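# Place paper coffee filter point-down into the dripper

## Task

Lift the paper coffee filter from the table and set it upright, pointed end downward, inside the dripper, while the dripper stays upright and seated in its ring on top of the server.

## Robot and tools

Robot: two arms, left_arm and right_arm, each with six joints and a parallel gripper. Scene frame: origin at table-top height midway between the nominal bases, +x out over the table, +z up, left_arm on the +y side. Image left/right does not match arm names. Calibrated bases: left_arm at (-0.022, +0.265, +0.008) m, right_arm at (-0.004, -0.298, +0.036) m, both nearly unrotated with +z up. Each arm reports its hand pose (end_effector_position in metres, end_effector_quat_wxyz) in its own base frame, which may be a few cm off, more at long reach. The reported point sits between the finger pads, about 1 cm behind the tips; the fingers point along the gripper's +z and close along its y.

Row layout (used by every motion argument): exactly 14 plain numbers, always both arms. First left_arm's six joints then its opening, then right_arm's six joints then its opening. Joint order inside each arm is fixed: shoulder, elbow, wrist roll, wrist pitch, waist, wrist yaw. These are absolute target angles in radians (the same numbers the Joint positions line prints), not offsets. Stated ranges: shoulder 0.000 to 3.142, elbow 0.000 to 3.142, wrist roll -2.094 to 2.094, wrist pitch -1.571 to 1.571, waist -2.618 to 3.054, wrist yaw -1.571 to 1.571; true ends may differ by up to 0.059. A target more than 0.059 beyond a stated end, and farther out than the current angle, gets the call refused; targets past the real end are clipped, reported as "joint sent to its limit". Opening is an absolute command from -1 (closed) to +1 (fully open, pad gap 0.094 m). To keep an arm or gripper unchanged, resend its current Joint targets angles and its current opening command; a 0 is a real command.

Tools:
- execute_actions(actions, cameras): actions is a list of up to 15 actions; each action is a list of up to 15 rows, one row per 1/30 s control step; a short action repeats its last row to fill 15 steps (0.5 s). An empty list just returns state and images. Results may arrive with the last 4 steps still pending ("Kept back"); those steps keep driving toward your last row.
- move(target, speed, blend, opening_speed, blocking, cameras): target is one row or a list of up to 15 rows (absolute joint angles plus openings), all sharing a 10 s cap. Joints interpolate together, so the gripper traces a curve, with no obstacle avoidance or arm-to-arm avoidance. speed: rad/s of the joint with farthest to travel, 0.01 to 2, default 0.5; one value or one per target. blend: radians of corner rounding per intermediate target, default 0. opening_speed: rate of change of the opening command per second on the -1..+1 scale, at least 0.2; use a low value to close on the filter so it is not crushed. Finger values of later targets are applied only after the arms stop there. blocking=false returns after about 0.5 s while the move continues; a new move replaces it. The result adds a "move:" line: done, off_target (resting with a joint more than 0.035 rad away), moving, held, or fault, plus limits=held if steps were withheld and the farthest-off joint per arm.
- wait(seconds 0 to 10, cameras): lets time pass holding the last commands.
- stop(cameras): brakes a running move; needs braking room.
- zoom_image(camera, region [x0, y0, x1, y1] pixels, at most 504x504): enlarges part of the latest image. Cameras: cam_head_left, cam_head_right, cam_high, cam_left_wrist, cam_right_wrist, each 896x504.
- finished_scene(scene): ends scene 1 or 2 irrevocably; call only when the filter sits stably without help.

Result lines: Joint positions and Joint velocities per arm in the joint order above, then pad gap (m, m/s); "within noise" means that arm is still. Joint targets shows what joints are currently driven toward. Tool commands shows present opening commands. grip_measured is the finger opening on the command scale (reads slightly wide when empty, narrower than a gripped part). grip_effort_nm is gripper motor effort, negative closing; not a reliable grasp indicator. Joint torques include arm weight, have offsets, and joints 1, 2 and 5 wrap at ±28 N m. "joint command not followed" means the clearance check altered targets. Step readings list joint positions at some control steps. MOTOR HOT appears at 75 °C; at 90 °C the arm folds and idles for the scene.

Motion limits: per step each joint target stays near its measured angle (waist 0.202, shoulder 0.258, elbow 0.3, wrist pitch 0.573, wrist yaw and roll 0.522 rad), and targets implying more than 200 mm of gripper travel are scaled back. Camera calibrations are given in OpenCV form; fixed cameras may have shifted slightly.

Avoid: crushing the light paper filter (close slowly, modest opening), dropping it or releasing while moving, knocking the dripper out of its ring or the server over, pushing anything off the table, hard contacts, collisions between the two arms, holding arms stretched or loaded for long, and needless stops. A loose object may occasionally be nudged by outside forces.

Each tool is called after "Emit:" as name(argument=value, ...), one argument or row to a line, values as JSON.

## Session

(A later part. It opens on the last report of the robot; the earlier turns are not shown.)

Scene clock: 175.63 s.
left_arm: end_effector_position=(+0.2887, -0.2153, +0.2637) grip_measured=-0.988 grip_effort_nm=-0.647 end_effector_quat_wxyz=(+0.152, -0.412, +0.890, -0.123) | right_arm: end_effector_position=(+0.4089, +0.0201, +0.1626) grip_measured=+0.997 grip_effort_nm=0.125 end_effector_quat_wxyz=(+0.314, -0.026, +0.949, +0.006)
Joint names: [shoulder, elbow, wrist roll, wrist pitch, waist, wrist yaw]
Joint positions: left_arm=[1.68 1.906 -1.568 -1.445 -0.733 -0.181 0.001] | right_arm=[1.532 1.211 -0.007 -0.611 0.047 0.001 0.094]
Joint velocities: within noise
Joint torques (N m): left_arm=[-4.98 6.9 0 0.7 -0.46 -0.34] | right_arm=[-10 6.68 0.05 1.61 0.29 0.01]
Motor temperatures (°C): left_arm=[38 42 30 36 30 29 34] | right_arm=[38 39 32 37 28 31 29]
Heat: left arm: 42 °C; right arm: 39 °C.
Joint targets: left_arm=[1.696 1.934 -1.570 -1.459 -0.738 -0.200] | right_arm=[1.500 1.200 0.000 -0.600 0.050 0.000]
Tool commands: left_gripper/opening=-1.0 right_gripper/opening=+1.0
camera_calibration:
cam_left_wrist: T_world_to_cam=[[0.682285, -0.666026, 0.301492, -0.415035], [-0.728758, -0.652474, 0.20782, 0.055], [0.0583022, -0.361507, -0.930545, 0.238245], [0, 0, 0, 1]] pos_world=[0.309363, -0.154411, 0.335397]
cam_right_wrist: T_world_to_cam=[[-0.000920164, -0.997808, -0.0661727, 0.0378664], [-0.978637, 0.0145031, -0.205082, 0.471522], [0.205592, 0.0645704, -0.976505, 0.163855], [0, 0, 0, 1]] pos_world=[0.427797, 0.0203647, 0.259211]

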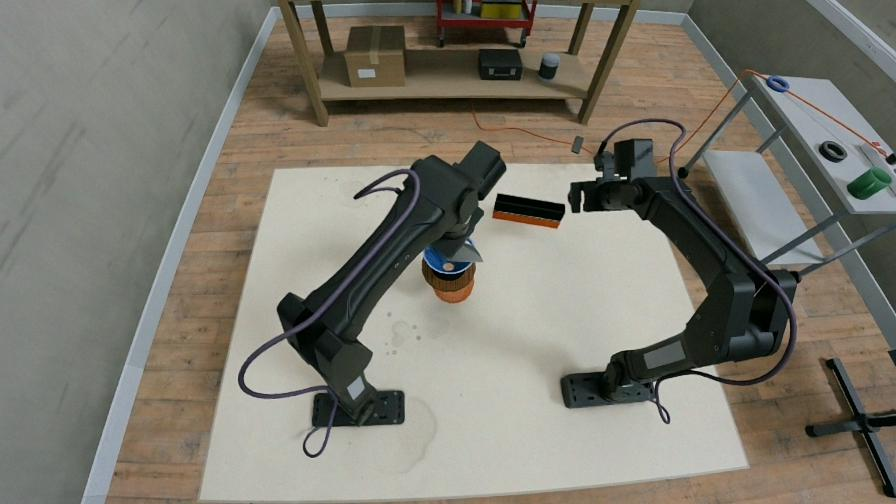

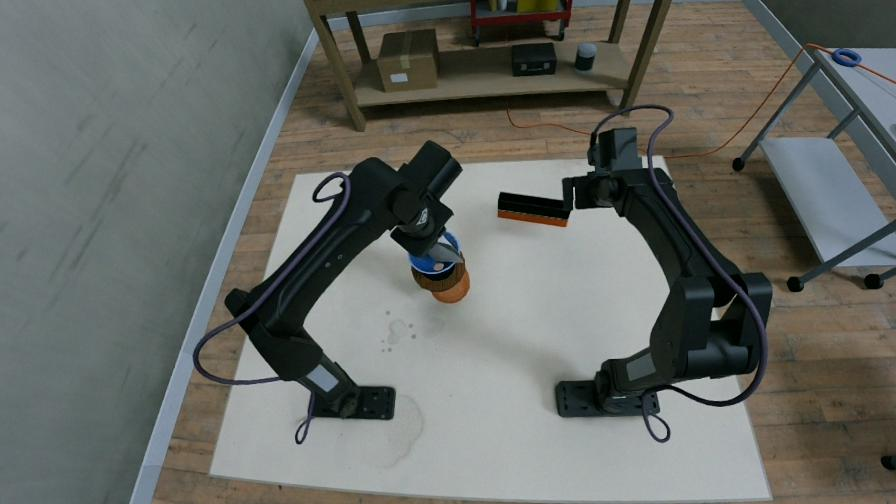

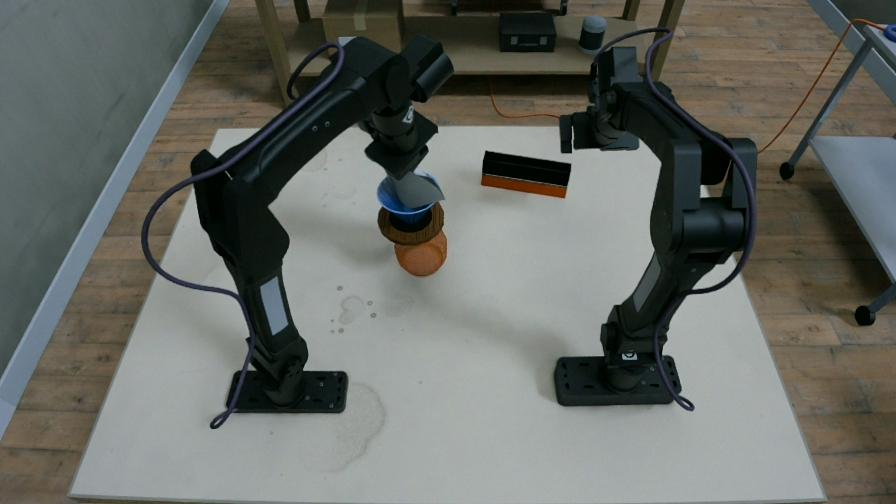

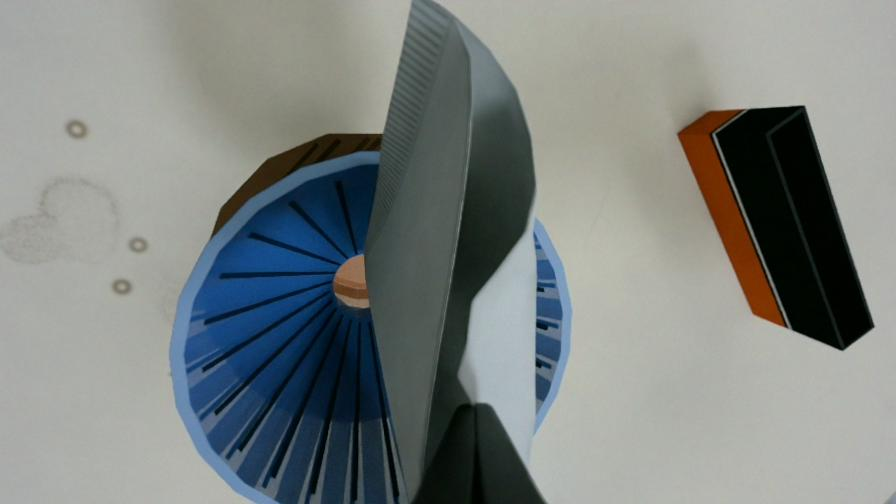

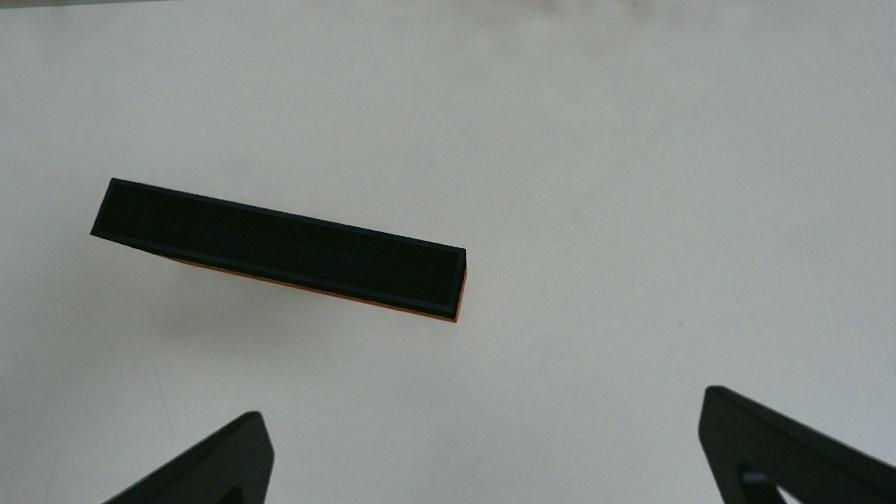

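Emit:
move(
  target=[1.6581,1.8029,-1.57,-1.3665,-0.738,-0.2,-1,1.5,1.2,0,-0.6,0.05,0,1],
  speed=0.15,
  cameras=["cam_high","cam_head_right","cam_left_wrist"],
)

Emit:
zoom_image(
  camera="cam_head_right",
  region=[360, 190, 520, 320],
)

Emit:
zoom_image(
  camera="cam_high",
  region=[340, 130, 500, 290],
)

Scene clock: 177.93 s.
left_arm: end_effector_position=(+0.2927, -0.2187, +0.2426) grip_measured=-0.988 grip_effort_nm=-0.647 end_effector_quat_wxyz=(+0.149, -0.412, +0.891, -0.115) | right_arm: end_effector_position=(+0.4089, +0.0201, +0.1626) grip_measured=+0.997 grip_effort_nm=0.125 end_effector_quat_wxyz=(+0.314, -0.026, +0.949, +0.006)
Joint names: [shoulder, elbow, wrist roll, wrist pitch, waist, wrist yaw]
Joint positions: left_arm=[1.68 1.82 -1.568 -1.375 -0.733 -0.181 0.001] | right_arm=[1.532 1.211 -0.007 -0.611 0.047 0.001 0.094]
Joint velocities: within noise
Joint torques (N m): left_arm=[-7.94 3.82 -0.01 0.89 -0.53 -0.35] | right_arm=[-9.99 6.68 0.04 1.61 0.31 0]
Motor temperatures (°C): left_arm=[38 41 30 36 30 29 34] | right_arm=[38 39 32 37 28 31 29]
Heat: left arm: 41 °C; right arm: 39 °C.
Joint targets: left_arm=[1.658 1.803 -1.570 -1.367 -0.738 -0.200] | right_arm=[1.500 1.200 0.000 -0.600 0.050 0.000]
move: done
camera_calibration:
cam_left_wrist: T_world_to_cam=[[0.685733, -0.669083, 0.286527, -0.411743], [-0.726269, -0.654951, 0.208741, 0.0585547], [0.0479963, -0.351236, -0.935056, 0.223588], [0, 0, 0, 1]] pos_world=[0.314141, -0.158607, 0.31482]
Images, in order (width x height): cam_head_right 896x504, cam_high 896x504, cam_left_wrist 896x504.

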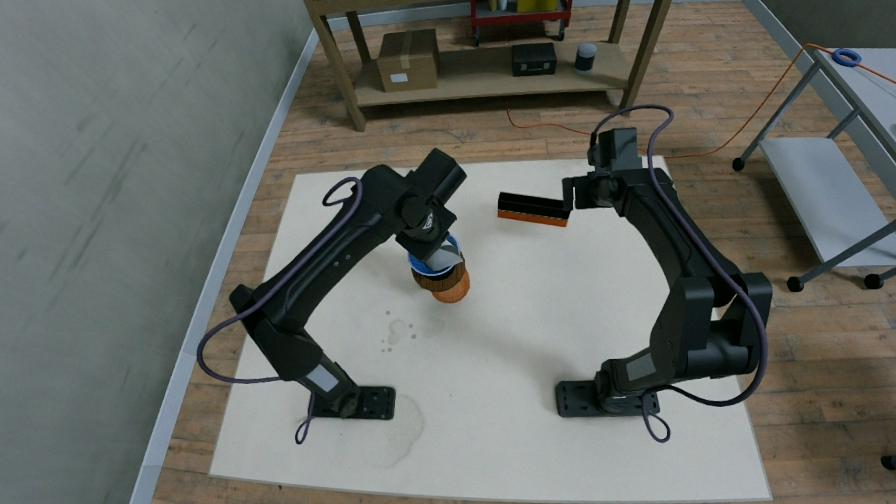

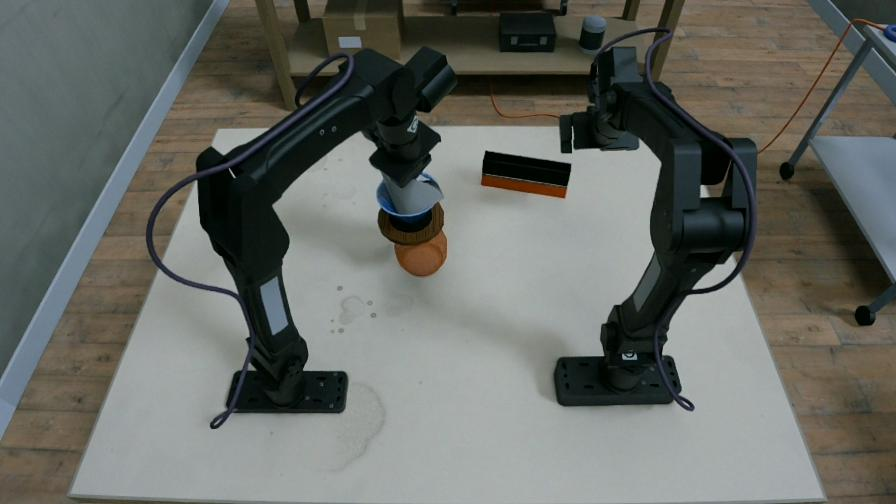

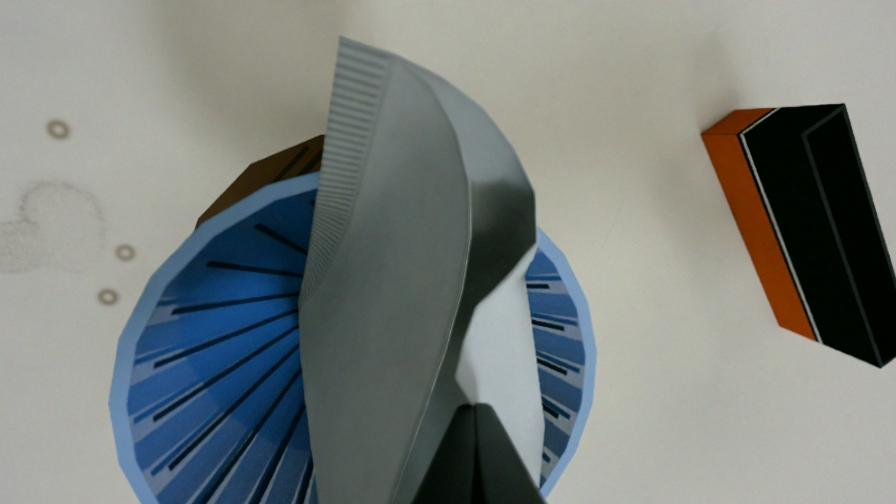

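Scaled by 3.150 from the camera's 896x504 image, which has a finer 1280x720 frame.

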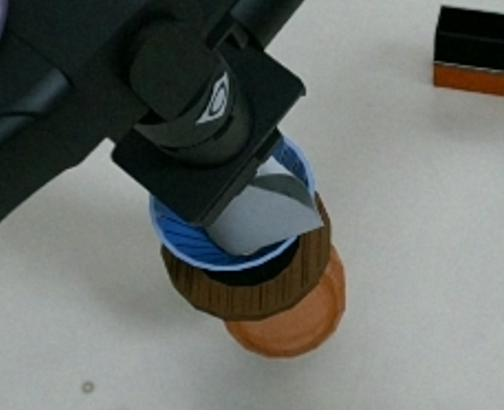

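Scaled by 3.150 from the camera's 896x504 image, which has a finer 1280x720 frame.

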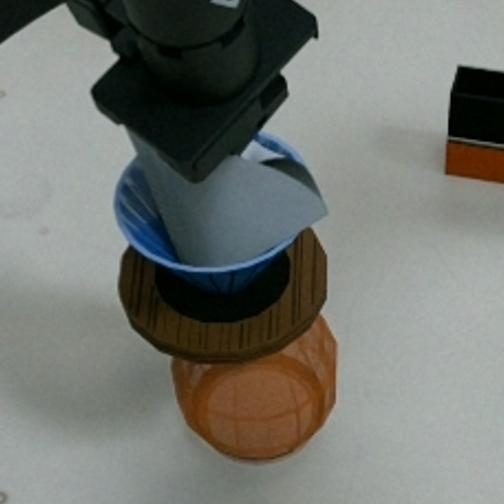

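Emit:
move(
  target=[1.641,1.7339,-1.57,-1.3146,-0.738,-0.2,-1,1.5,1.2,0,-0.6,0.05,0,1],
  speed=0.15,
  cameras=["cam_high","cam_head_right","cam_left_wrist"],
)

Emit:
zoom_image(
  camera="cam_head_right",
  region=[360, 190, 520, 320],
)

Emit:
zoom_image(
  camera="cam_high",
  region=[340, 130, 500, 290],
)

Scene clock: 179.03 s.
left_arm: end_effector_position=(+0.2952, -0.2210, +0.2308) grip_measured=-0.988 grip_effort_nm=-0.647 end_effector_quat_wxyz=(+0.151, -0.412, +0.891, -0.119) | right_arm: end_effector_position=(+0.4089, +0.0201, +0.1626) grip_measured=+0.997 grip_effort_nm=0.125 end_effector_quat_wxyz=(+0.314, -0.026, +0.949, +0.006)
Joint names: [shoulder, elbow, wrist roll, wrist pitch, waist, wrist yaw]
Joint positions: left_arm=[1.668 1.753 -1.568 -1.312 -0.733 -0.181 0.001] | right_arm=[1.532 1.211 -0.007 -0.611 0.047 0.001 0.094]
Joint velocities: within noise
Joint torques (N m): left_arm=[-8.29 3.75 0 0.79 -0.47 -0.33] | right_arm=[-10 6.69 0.04 1.6 0.28 0]
Motor temperatures (°C): left_arm=[38 41 30 35 30 29 34] | right_arm=[38 39 32 37 28 31 29]
Heat: left arm: 41 °C; right arm: 39 °C.
Joint targets: left_arm=[1.641 1.734 -1.570 -1.315 -0.738 -0.200] | right_arm=[1.500 1.200 0.000 -0.600 0.050 0.000]
move: done
camera_calibration:
cam_left_wrist: T_world_to_cam=[[0.684004, -0.667527, 0.294187, -0.41249], [-0.727509, -0.653835, 0.207919, 0.0621707], [0.0535582, -0.356241, -0.932858, 0.208355], [0, 0, 0, 1]] pos_world=[0.316216, -0.160474, 0.302788]
Images, in order (width x height): cam_head_right 896x504, cam_high 896x504, cam_left_wrist 896x504.

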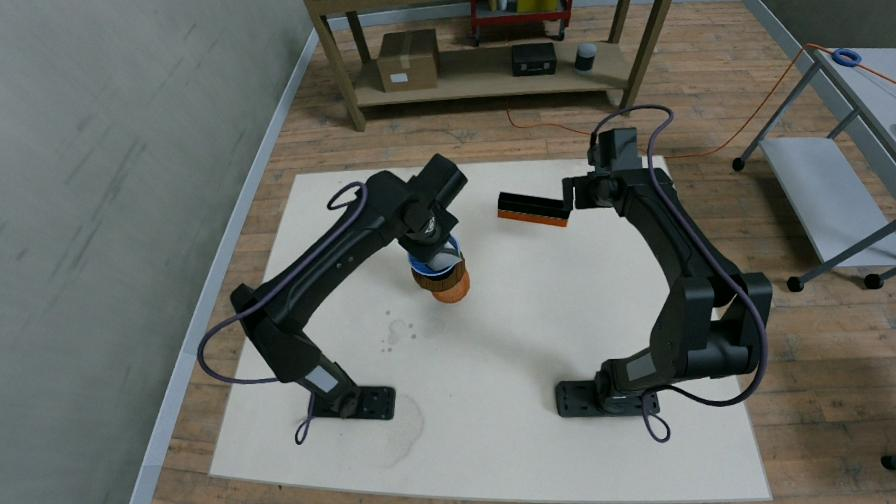

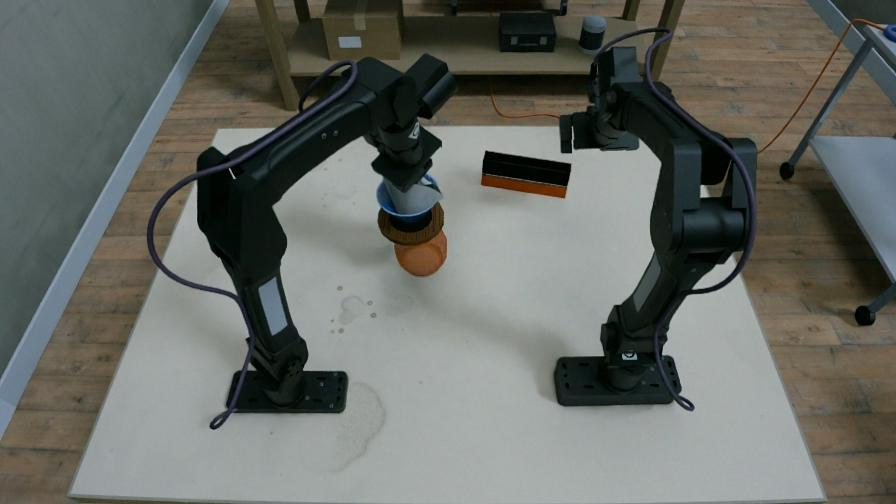

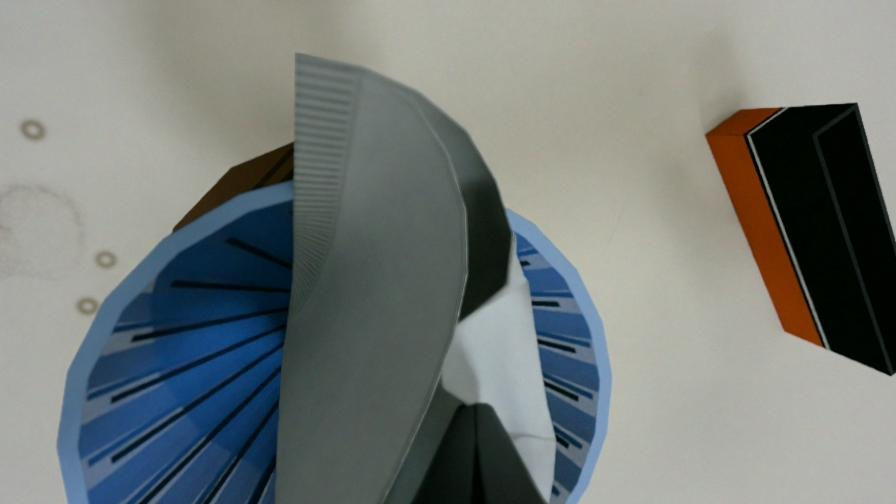

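Scaled by 3.150 from the camera's 896x504 image, which has a finer 1280x720 frame.

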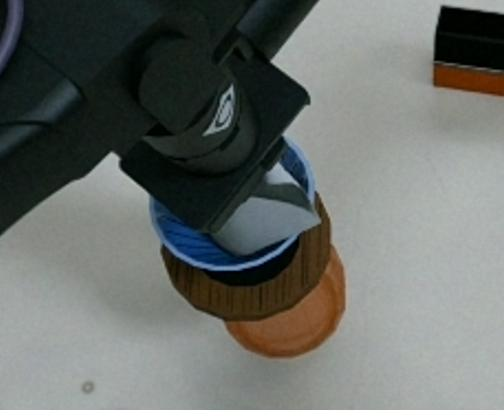

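Scaled by 3.150 from the camera's 896x504 image, which has a finer 1280x720 frame.

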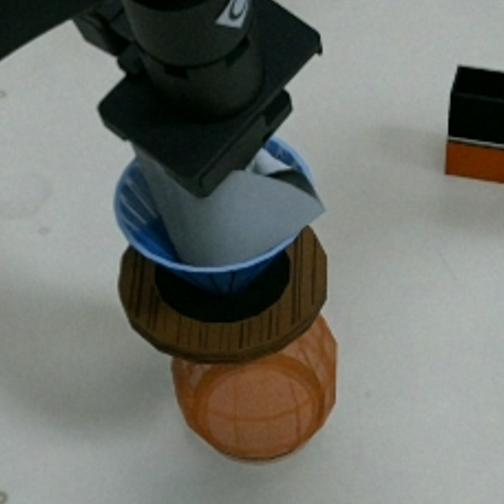

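Emit:
move(
  target=[
    [1.641,1.7339,-1.57,-1.3146,-0.738,-0.2,-1,1.25,1.05,0,-0.57,0.1,0,0.1],
    [1.641,1.7339,-1.57,-1.3146,-0.738,-0.2,-1,1.001,0.931,0,-0.541,0.6,0,0.1],
    [1.641,1.7339,-1.57,-1.3146,-0.738,-0.2,-1,1.001,0.931,0,-0.541,0.9,0,0.1],
  ],
  blend=0.15,
  speed=[0.6,0.6,0.4],
)

Emit:
zoom_image(
  camera="cam_head_right",
  region=[360, 190, 520, 320],
)

Emit:
zoom_image(
  camera="cam_high",
  region=[340, 130, 500, 290],
)

Scene clock: 183.50 s.
left_arm: end_effector_position=(+0.2954, -0.2212, +0.2308) grip_measured=-0.988 grip_effort_nm=-0.657 end_effector_quat_wxyz=(+0.151, -0.412, +0.890, -0.120) | right_arm: end_effector_position=(+0.2071, +0.2594, +0.2395) grip_measured=+0.103 grip_effort_nm=-0.183 end_effector_quat_wxyz=(+0.411, -0.388, +0.802, +0.195)
Joint names: [shoulder, elbow, wrist roll, wrist pitch, waist, wrist yaw]
Joint positions: left_arm=[1.668 1.753 -1.568 -1.311 -0.733 -0.181 0.001] | right_arm=[1.02 0.946 -0.007 -0.552 0.894 0 0.052]
Joint velocities: within noise
Joint torques (N m): left_arm=[-8.36 3.73 -0.01 0.79 -0.55 -0.32] | right_arm=[-4.33 6.61 0.05 1.99 0.57 0.01]
Motor temperatures (°C): left_arm=[38 41 30 35 30 29 34] | right_arm=[38 39 32 38 28 31 29]
Heat: left arm: 41 °C; right arm: 39 °C.
Joint targets: left_arm=[1.641 1.734 -1.570 -1.315 -0.738 -0.200] | right_arm=[1.001 0.931 0.000 -0.541 0.900 0.000]
move: done; blend cut to 0.125 rad at target 1
camera_calibration:
cam_left_wrist: T_world_to_cam=[[0.683754, -0.667301, 0.295279, -0.412902], [-0.727686, -0.653676, 0.2078, 0.0623154], [0.0543517, -0.356955, -0.932539, 0.20781], [0, 0, 0, 1]] pos_world=[0.316374, -0.160617, 0.302764]
cam_right_wrist: T_world_to_cam=[[0.761195, -0.643757, -0.0784776, 0.0348296], [-0.592101, -0.640496, -0.489062, 0.444237], [0.264572, 0.418738, -0.868712, 0.135037], [0, 0, 0, 1]] pos_world=[0.200794, 0.250409, 0.337301]

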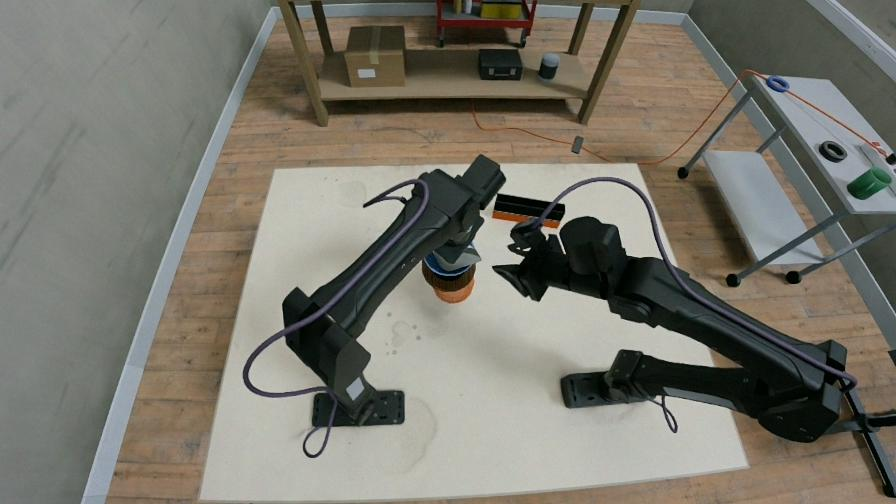

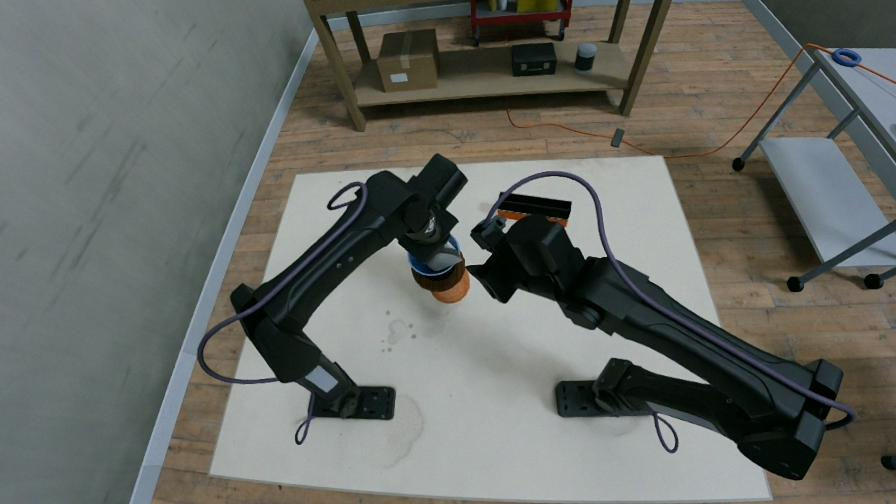

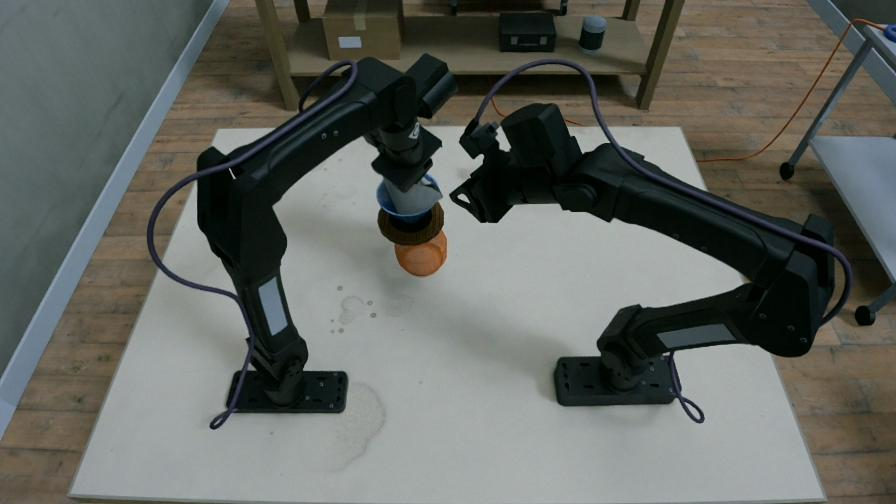

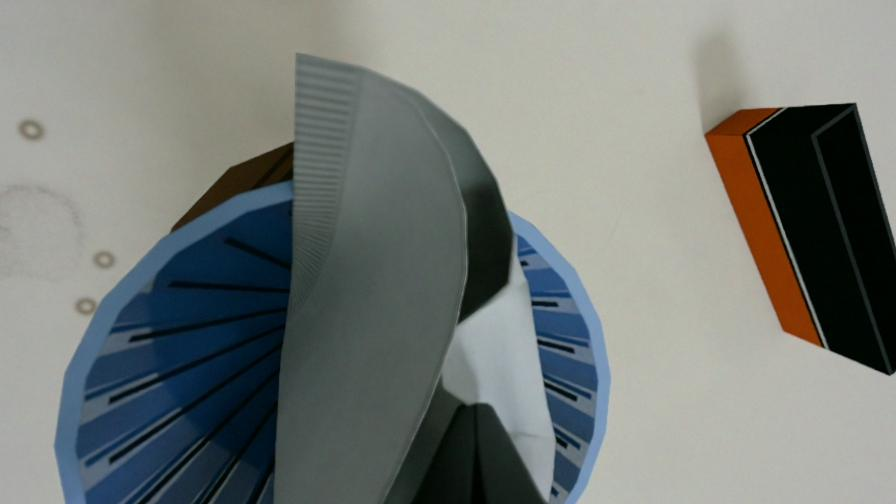

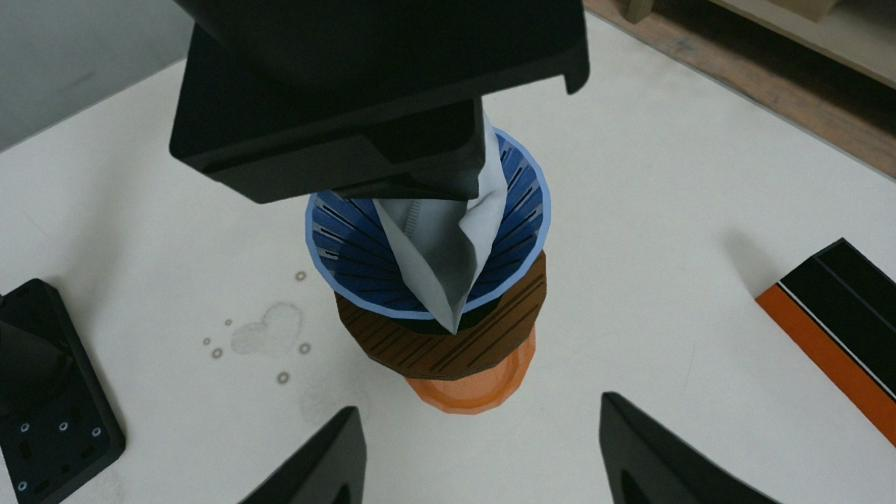

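Scaled by 3.150 from the camera's 896x504 image, which has a finer 1280x720 frame.

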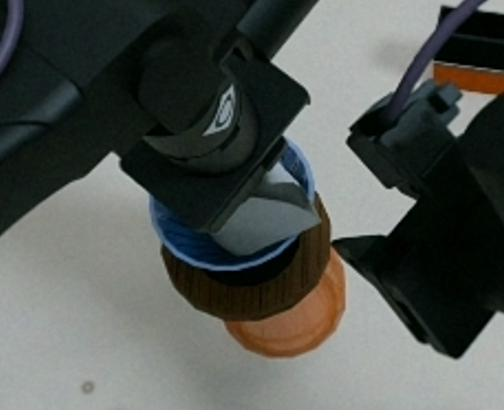

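Scaled by 3.150 from the camera's 896x504 image, which has a finer 1280x720 frame.

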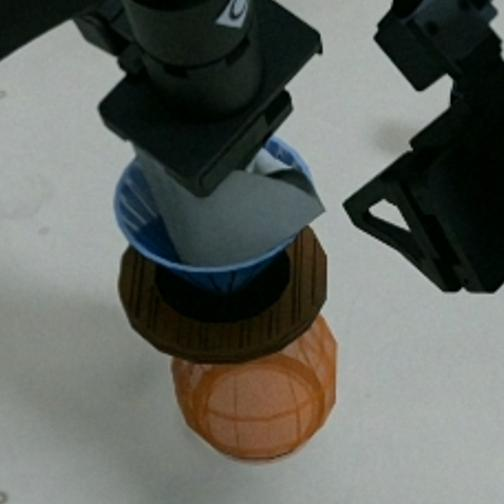

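Emit:
move(
  target=[1.641,1.7339,-1.57,-1.3146,-0.738,-0.2,-1,1.197,0.8784,0,-0.292,0.92,0,0.1],
  speed=0.2,
  cameras=["cam_high","cam_head_right","cam_left_wrist","cam_right_wrist"],
)

Emit:
zoom_image(
  camera="cam_head_right",
  region=[360, 190, 520, 320],
)

Emit:
zoom_image(
  camera="cam_high",
  region=[340, 130, 500, 290],
)

Scene clock: 185.97 s.
left_arm: end_effector_position=(+0.2954, -0.2212, +0.2308) grip_measured=-0.988 grip_effort_nm=-0.652 end_effector_quat_wxyz=(+0.151, -0.412, +0.890, -0.120) | right_arm: end_effector_position=(+0.2308, +0.2998, +0.2086) grip_measured=+0.103 grip_effort_nm=-0.178 end_effector_quat_wxyz=(+0.419, -0.392, +0.793, +0.204)
Joint names: [shoulder, elbow, wrist roll, wrist pitch, waist, wrist yaw]
Joint positions: left_arm=[1.668 1.753 -1.568 -1.311 -0.733 -0.181 0.001] | right_arm=[1.189 0.892 -0.007 -0.304 0.912 0 0.052]
Joint velocities: within noise
Joint torques (N m): left_arm=[-8.34 3.78 0 0.77 -0.5 -0.34] | right_arm=[-3.4 6.84 0.04 2.02 0.72 0.02]
Motor temperatures (°C): left_arm=[38 41 30 35 30 29 34] | right_arm=[37 39 32 38 28 31 29]
Heat: left arm: 41 °C; right arm: 39 °C.
Joint targets: left_arm=[1.641 1.734 -1.570 -1.315 -0.738 -0.200] | right_arm=[1.197 0.878 0.000 -0.292 0.920 0.000]
move: done
camera_calibration:
cam_left_wrist: T_world_to_cam=[[0.683754, -0.667301, 0.295279, -0.412902], [-0.727686, -0.653676, 0.2078, 0.0623154], [0.0543517, -0.356955, -0.932539, 0.20781], [0, 0, 0, 1]] pos_world=[0.316374, -0.160617, 0.302764]
cam_right_wrist: T_world_to_cam=[[0.773829, -0.628438, -0.0790842, 0.0329443], [-0.572816, -0.641056, -0.510813, 0.469257], [0.270317, 0.440582, -0.856047, 0.074518], [0, 0, 0, 1]] pos_world=[0.223161, 0.288692, 0.306099]
Images, in order (width x height): cam_head_right 896x504, cam_high 896x504, cam_left_wrist 896x504, cam_right_wrist 896x504.

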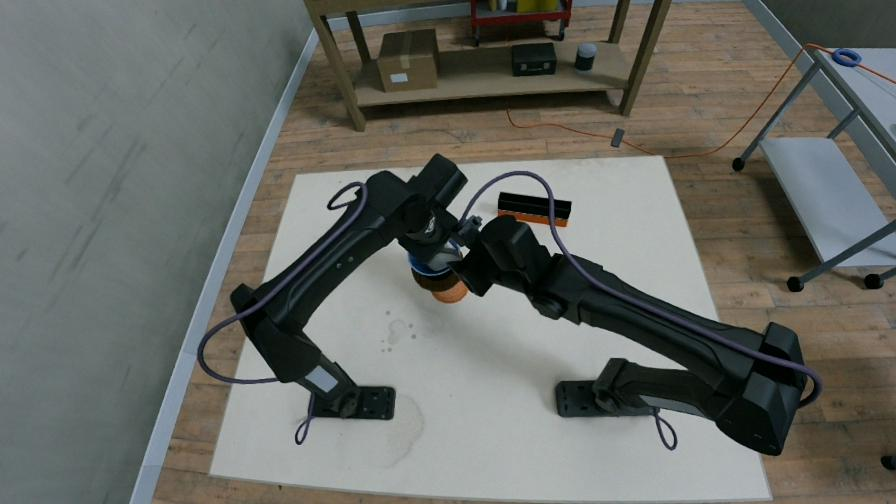

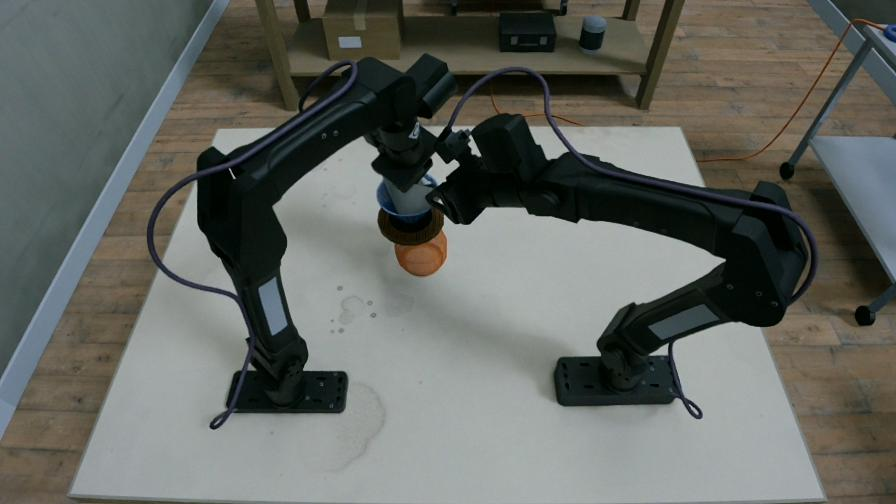

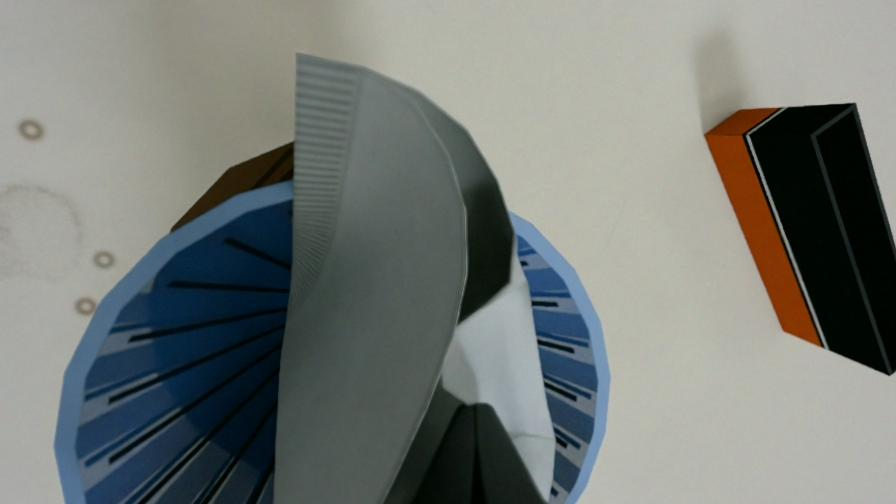

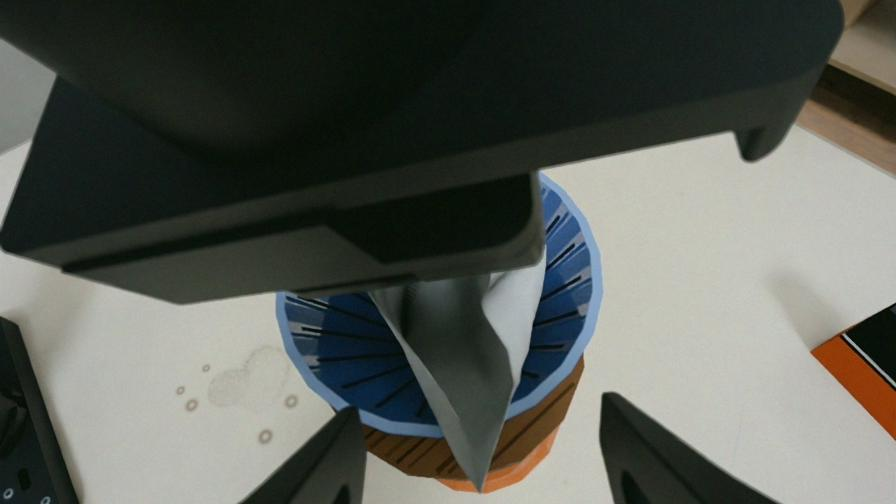

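Scaled by 3.150 from the camera's 896x504 image, which has a finer 1280x720 frame.

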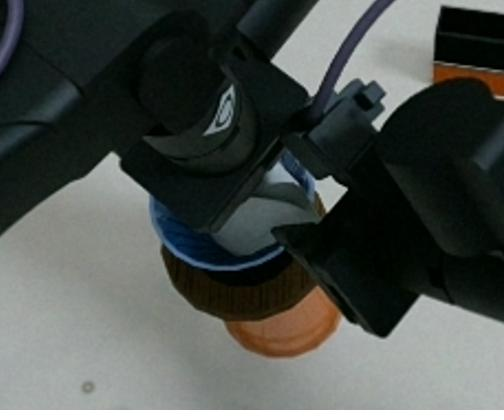

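Scaled by 3.150 from the camera's 896x504 image, which has a finer 1280x720 frame.

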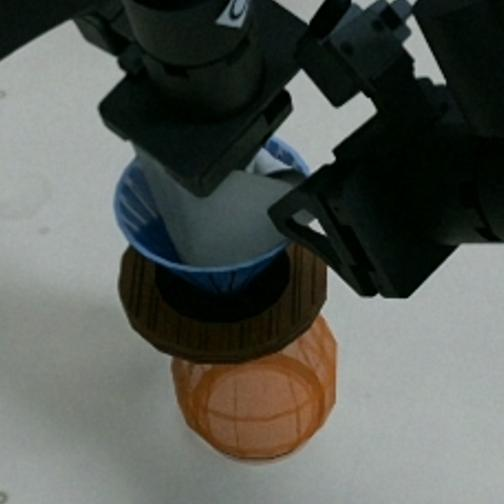

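Emit:
move(
  target=[1.641,1.7339,-1.57,-1.3146,-0.738,-0.2,-1,1.197,0.8784,0,-0.292,0.92,0,-1],
  opening_speed=0.5,
  cameras=["cam_high","cam_head_right","cam_left_wrist","cam_right_wrist"],
)

Emit:
zoom_image(
  camera="cam_head_right",
  region=[360, 190, 520, 320],
)

Scene clock: 188.80 s.
left_arm: end_effector_position=(+0.2956, -0.2212, +0.2309) grip_measured=-0.988 grip_effort_nm=-0.647 end_effector_quat_wxyz=(+0.152, -0.412, +0.890, -0.120) | right_arm: end_effector_position=(+0.2310, +0.3000, +0.2090) grip_measured=-0.988 grip_effort_nm=-0.691 end_effector_quat_wxyz=(+0.420, -0.392, +0.793, +0.204)
Joint names: [shoulder, elbow, wrist roll, wrist pitch, waist, wrist yaw]
Joint positions: left_arm=[1.668 1.753 -1.568 -1.31 -0.733 -0.182 0.001] | right_arm=[1.189 0.892 -0.007 -0.302 0.912 0 0.001]
Joint velocities: within noise
Joint torques (N m): left_arm=[-8.36 3.73 0.02 0.79 -0.55 -0.32] | right_arm=[-3.41 6.84 0.04 2 0.69 0.01]
Motor temperatures (°C): left_arm=[38 40 30 35 30 29 34] | right_arm=[37 39 32 39 28 31 29]
Heat: left arm: 40 °C; right arm: 39 °C.
Joint targets: left_arm=[1.641 1.734 -1.570 -1.315 -0.738 -0.200] | right_arm=[1.197 0.878 0.000 -0.292 0.920 0.000]
move: done
camera_calibration:
cam_left_wrist: T_world_to_cam=[[0.6837, -0.667207, 0.295616, -0.41303], [-0.727676, -0.653921, 0.207062, 0.0625554], [0.0551561, -0.356681, -0.932597, 0.207706], [0, 0, 0, 1]] pos_world=[0.316452, -0.160586, 0.302851]
cam_right_wrist: T_world_to_cam=[[0.773921, -0.628319, -0.0791281, 0.0329335], [-0.572218, -0.640284, -0.512448, 0.469659], [0.271316, 0.441873, -0.855065, 0.0738919], [0, 0, 0, 1]] pos_world=[0.223212, 0.288757, 0.306464]
Images, in order (width x height): cam_head_right 896x504, cam_high 896x504, cam_left_wrist 896x504, cam_right_wrist 896x504.

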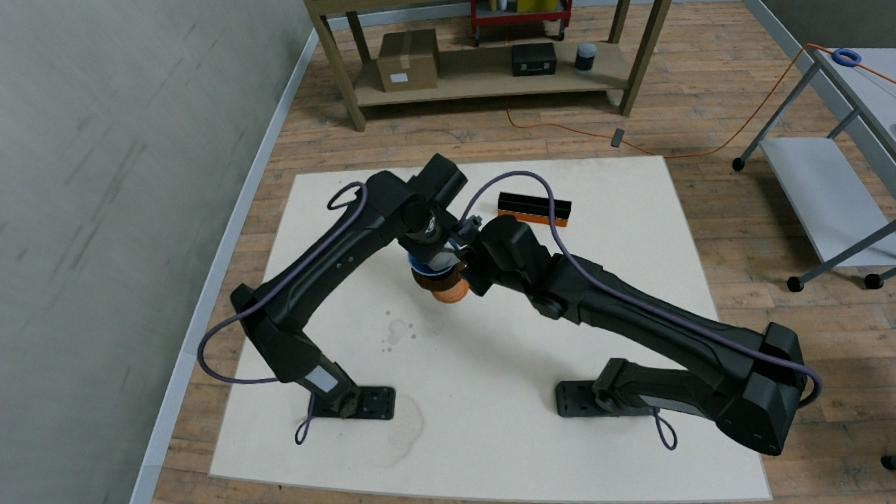

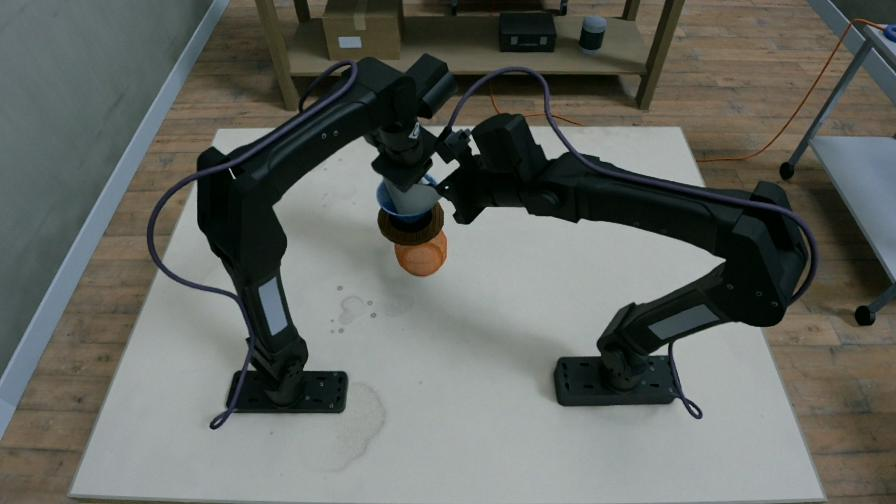

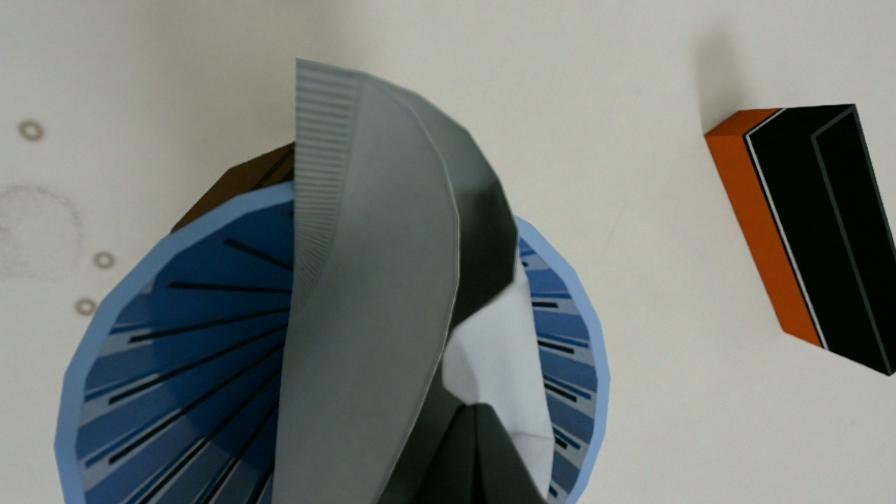

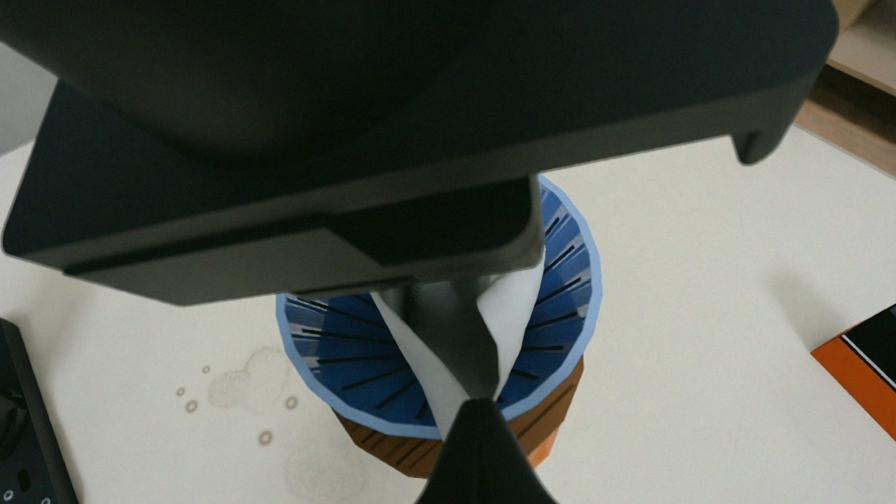

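Scaled by 3.150 from the camera's 896x504 image, which has a finer 1280x720 frame.

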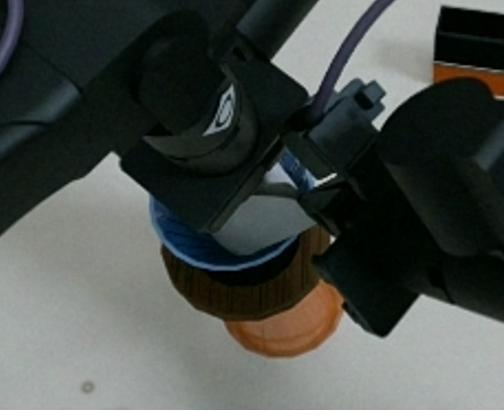

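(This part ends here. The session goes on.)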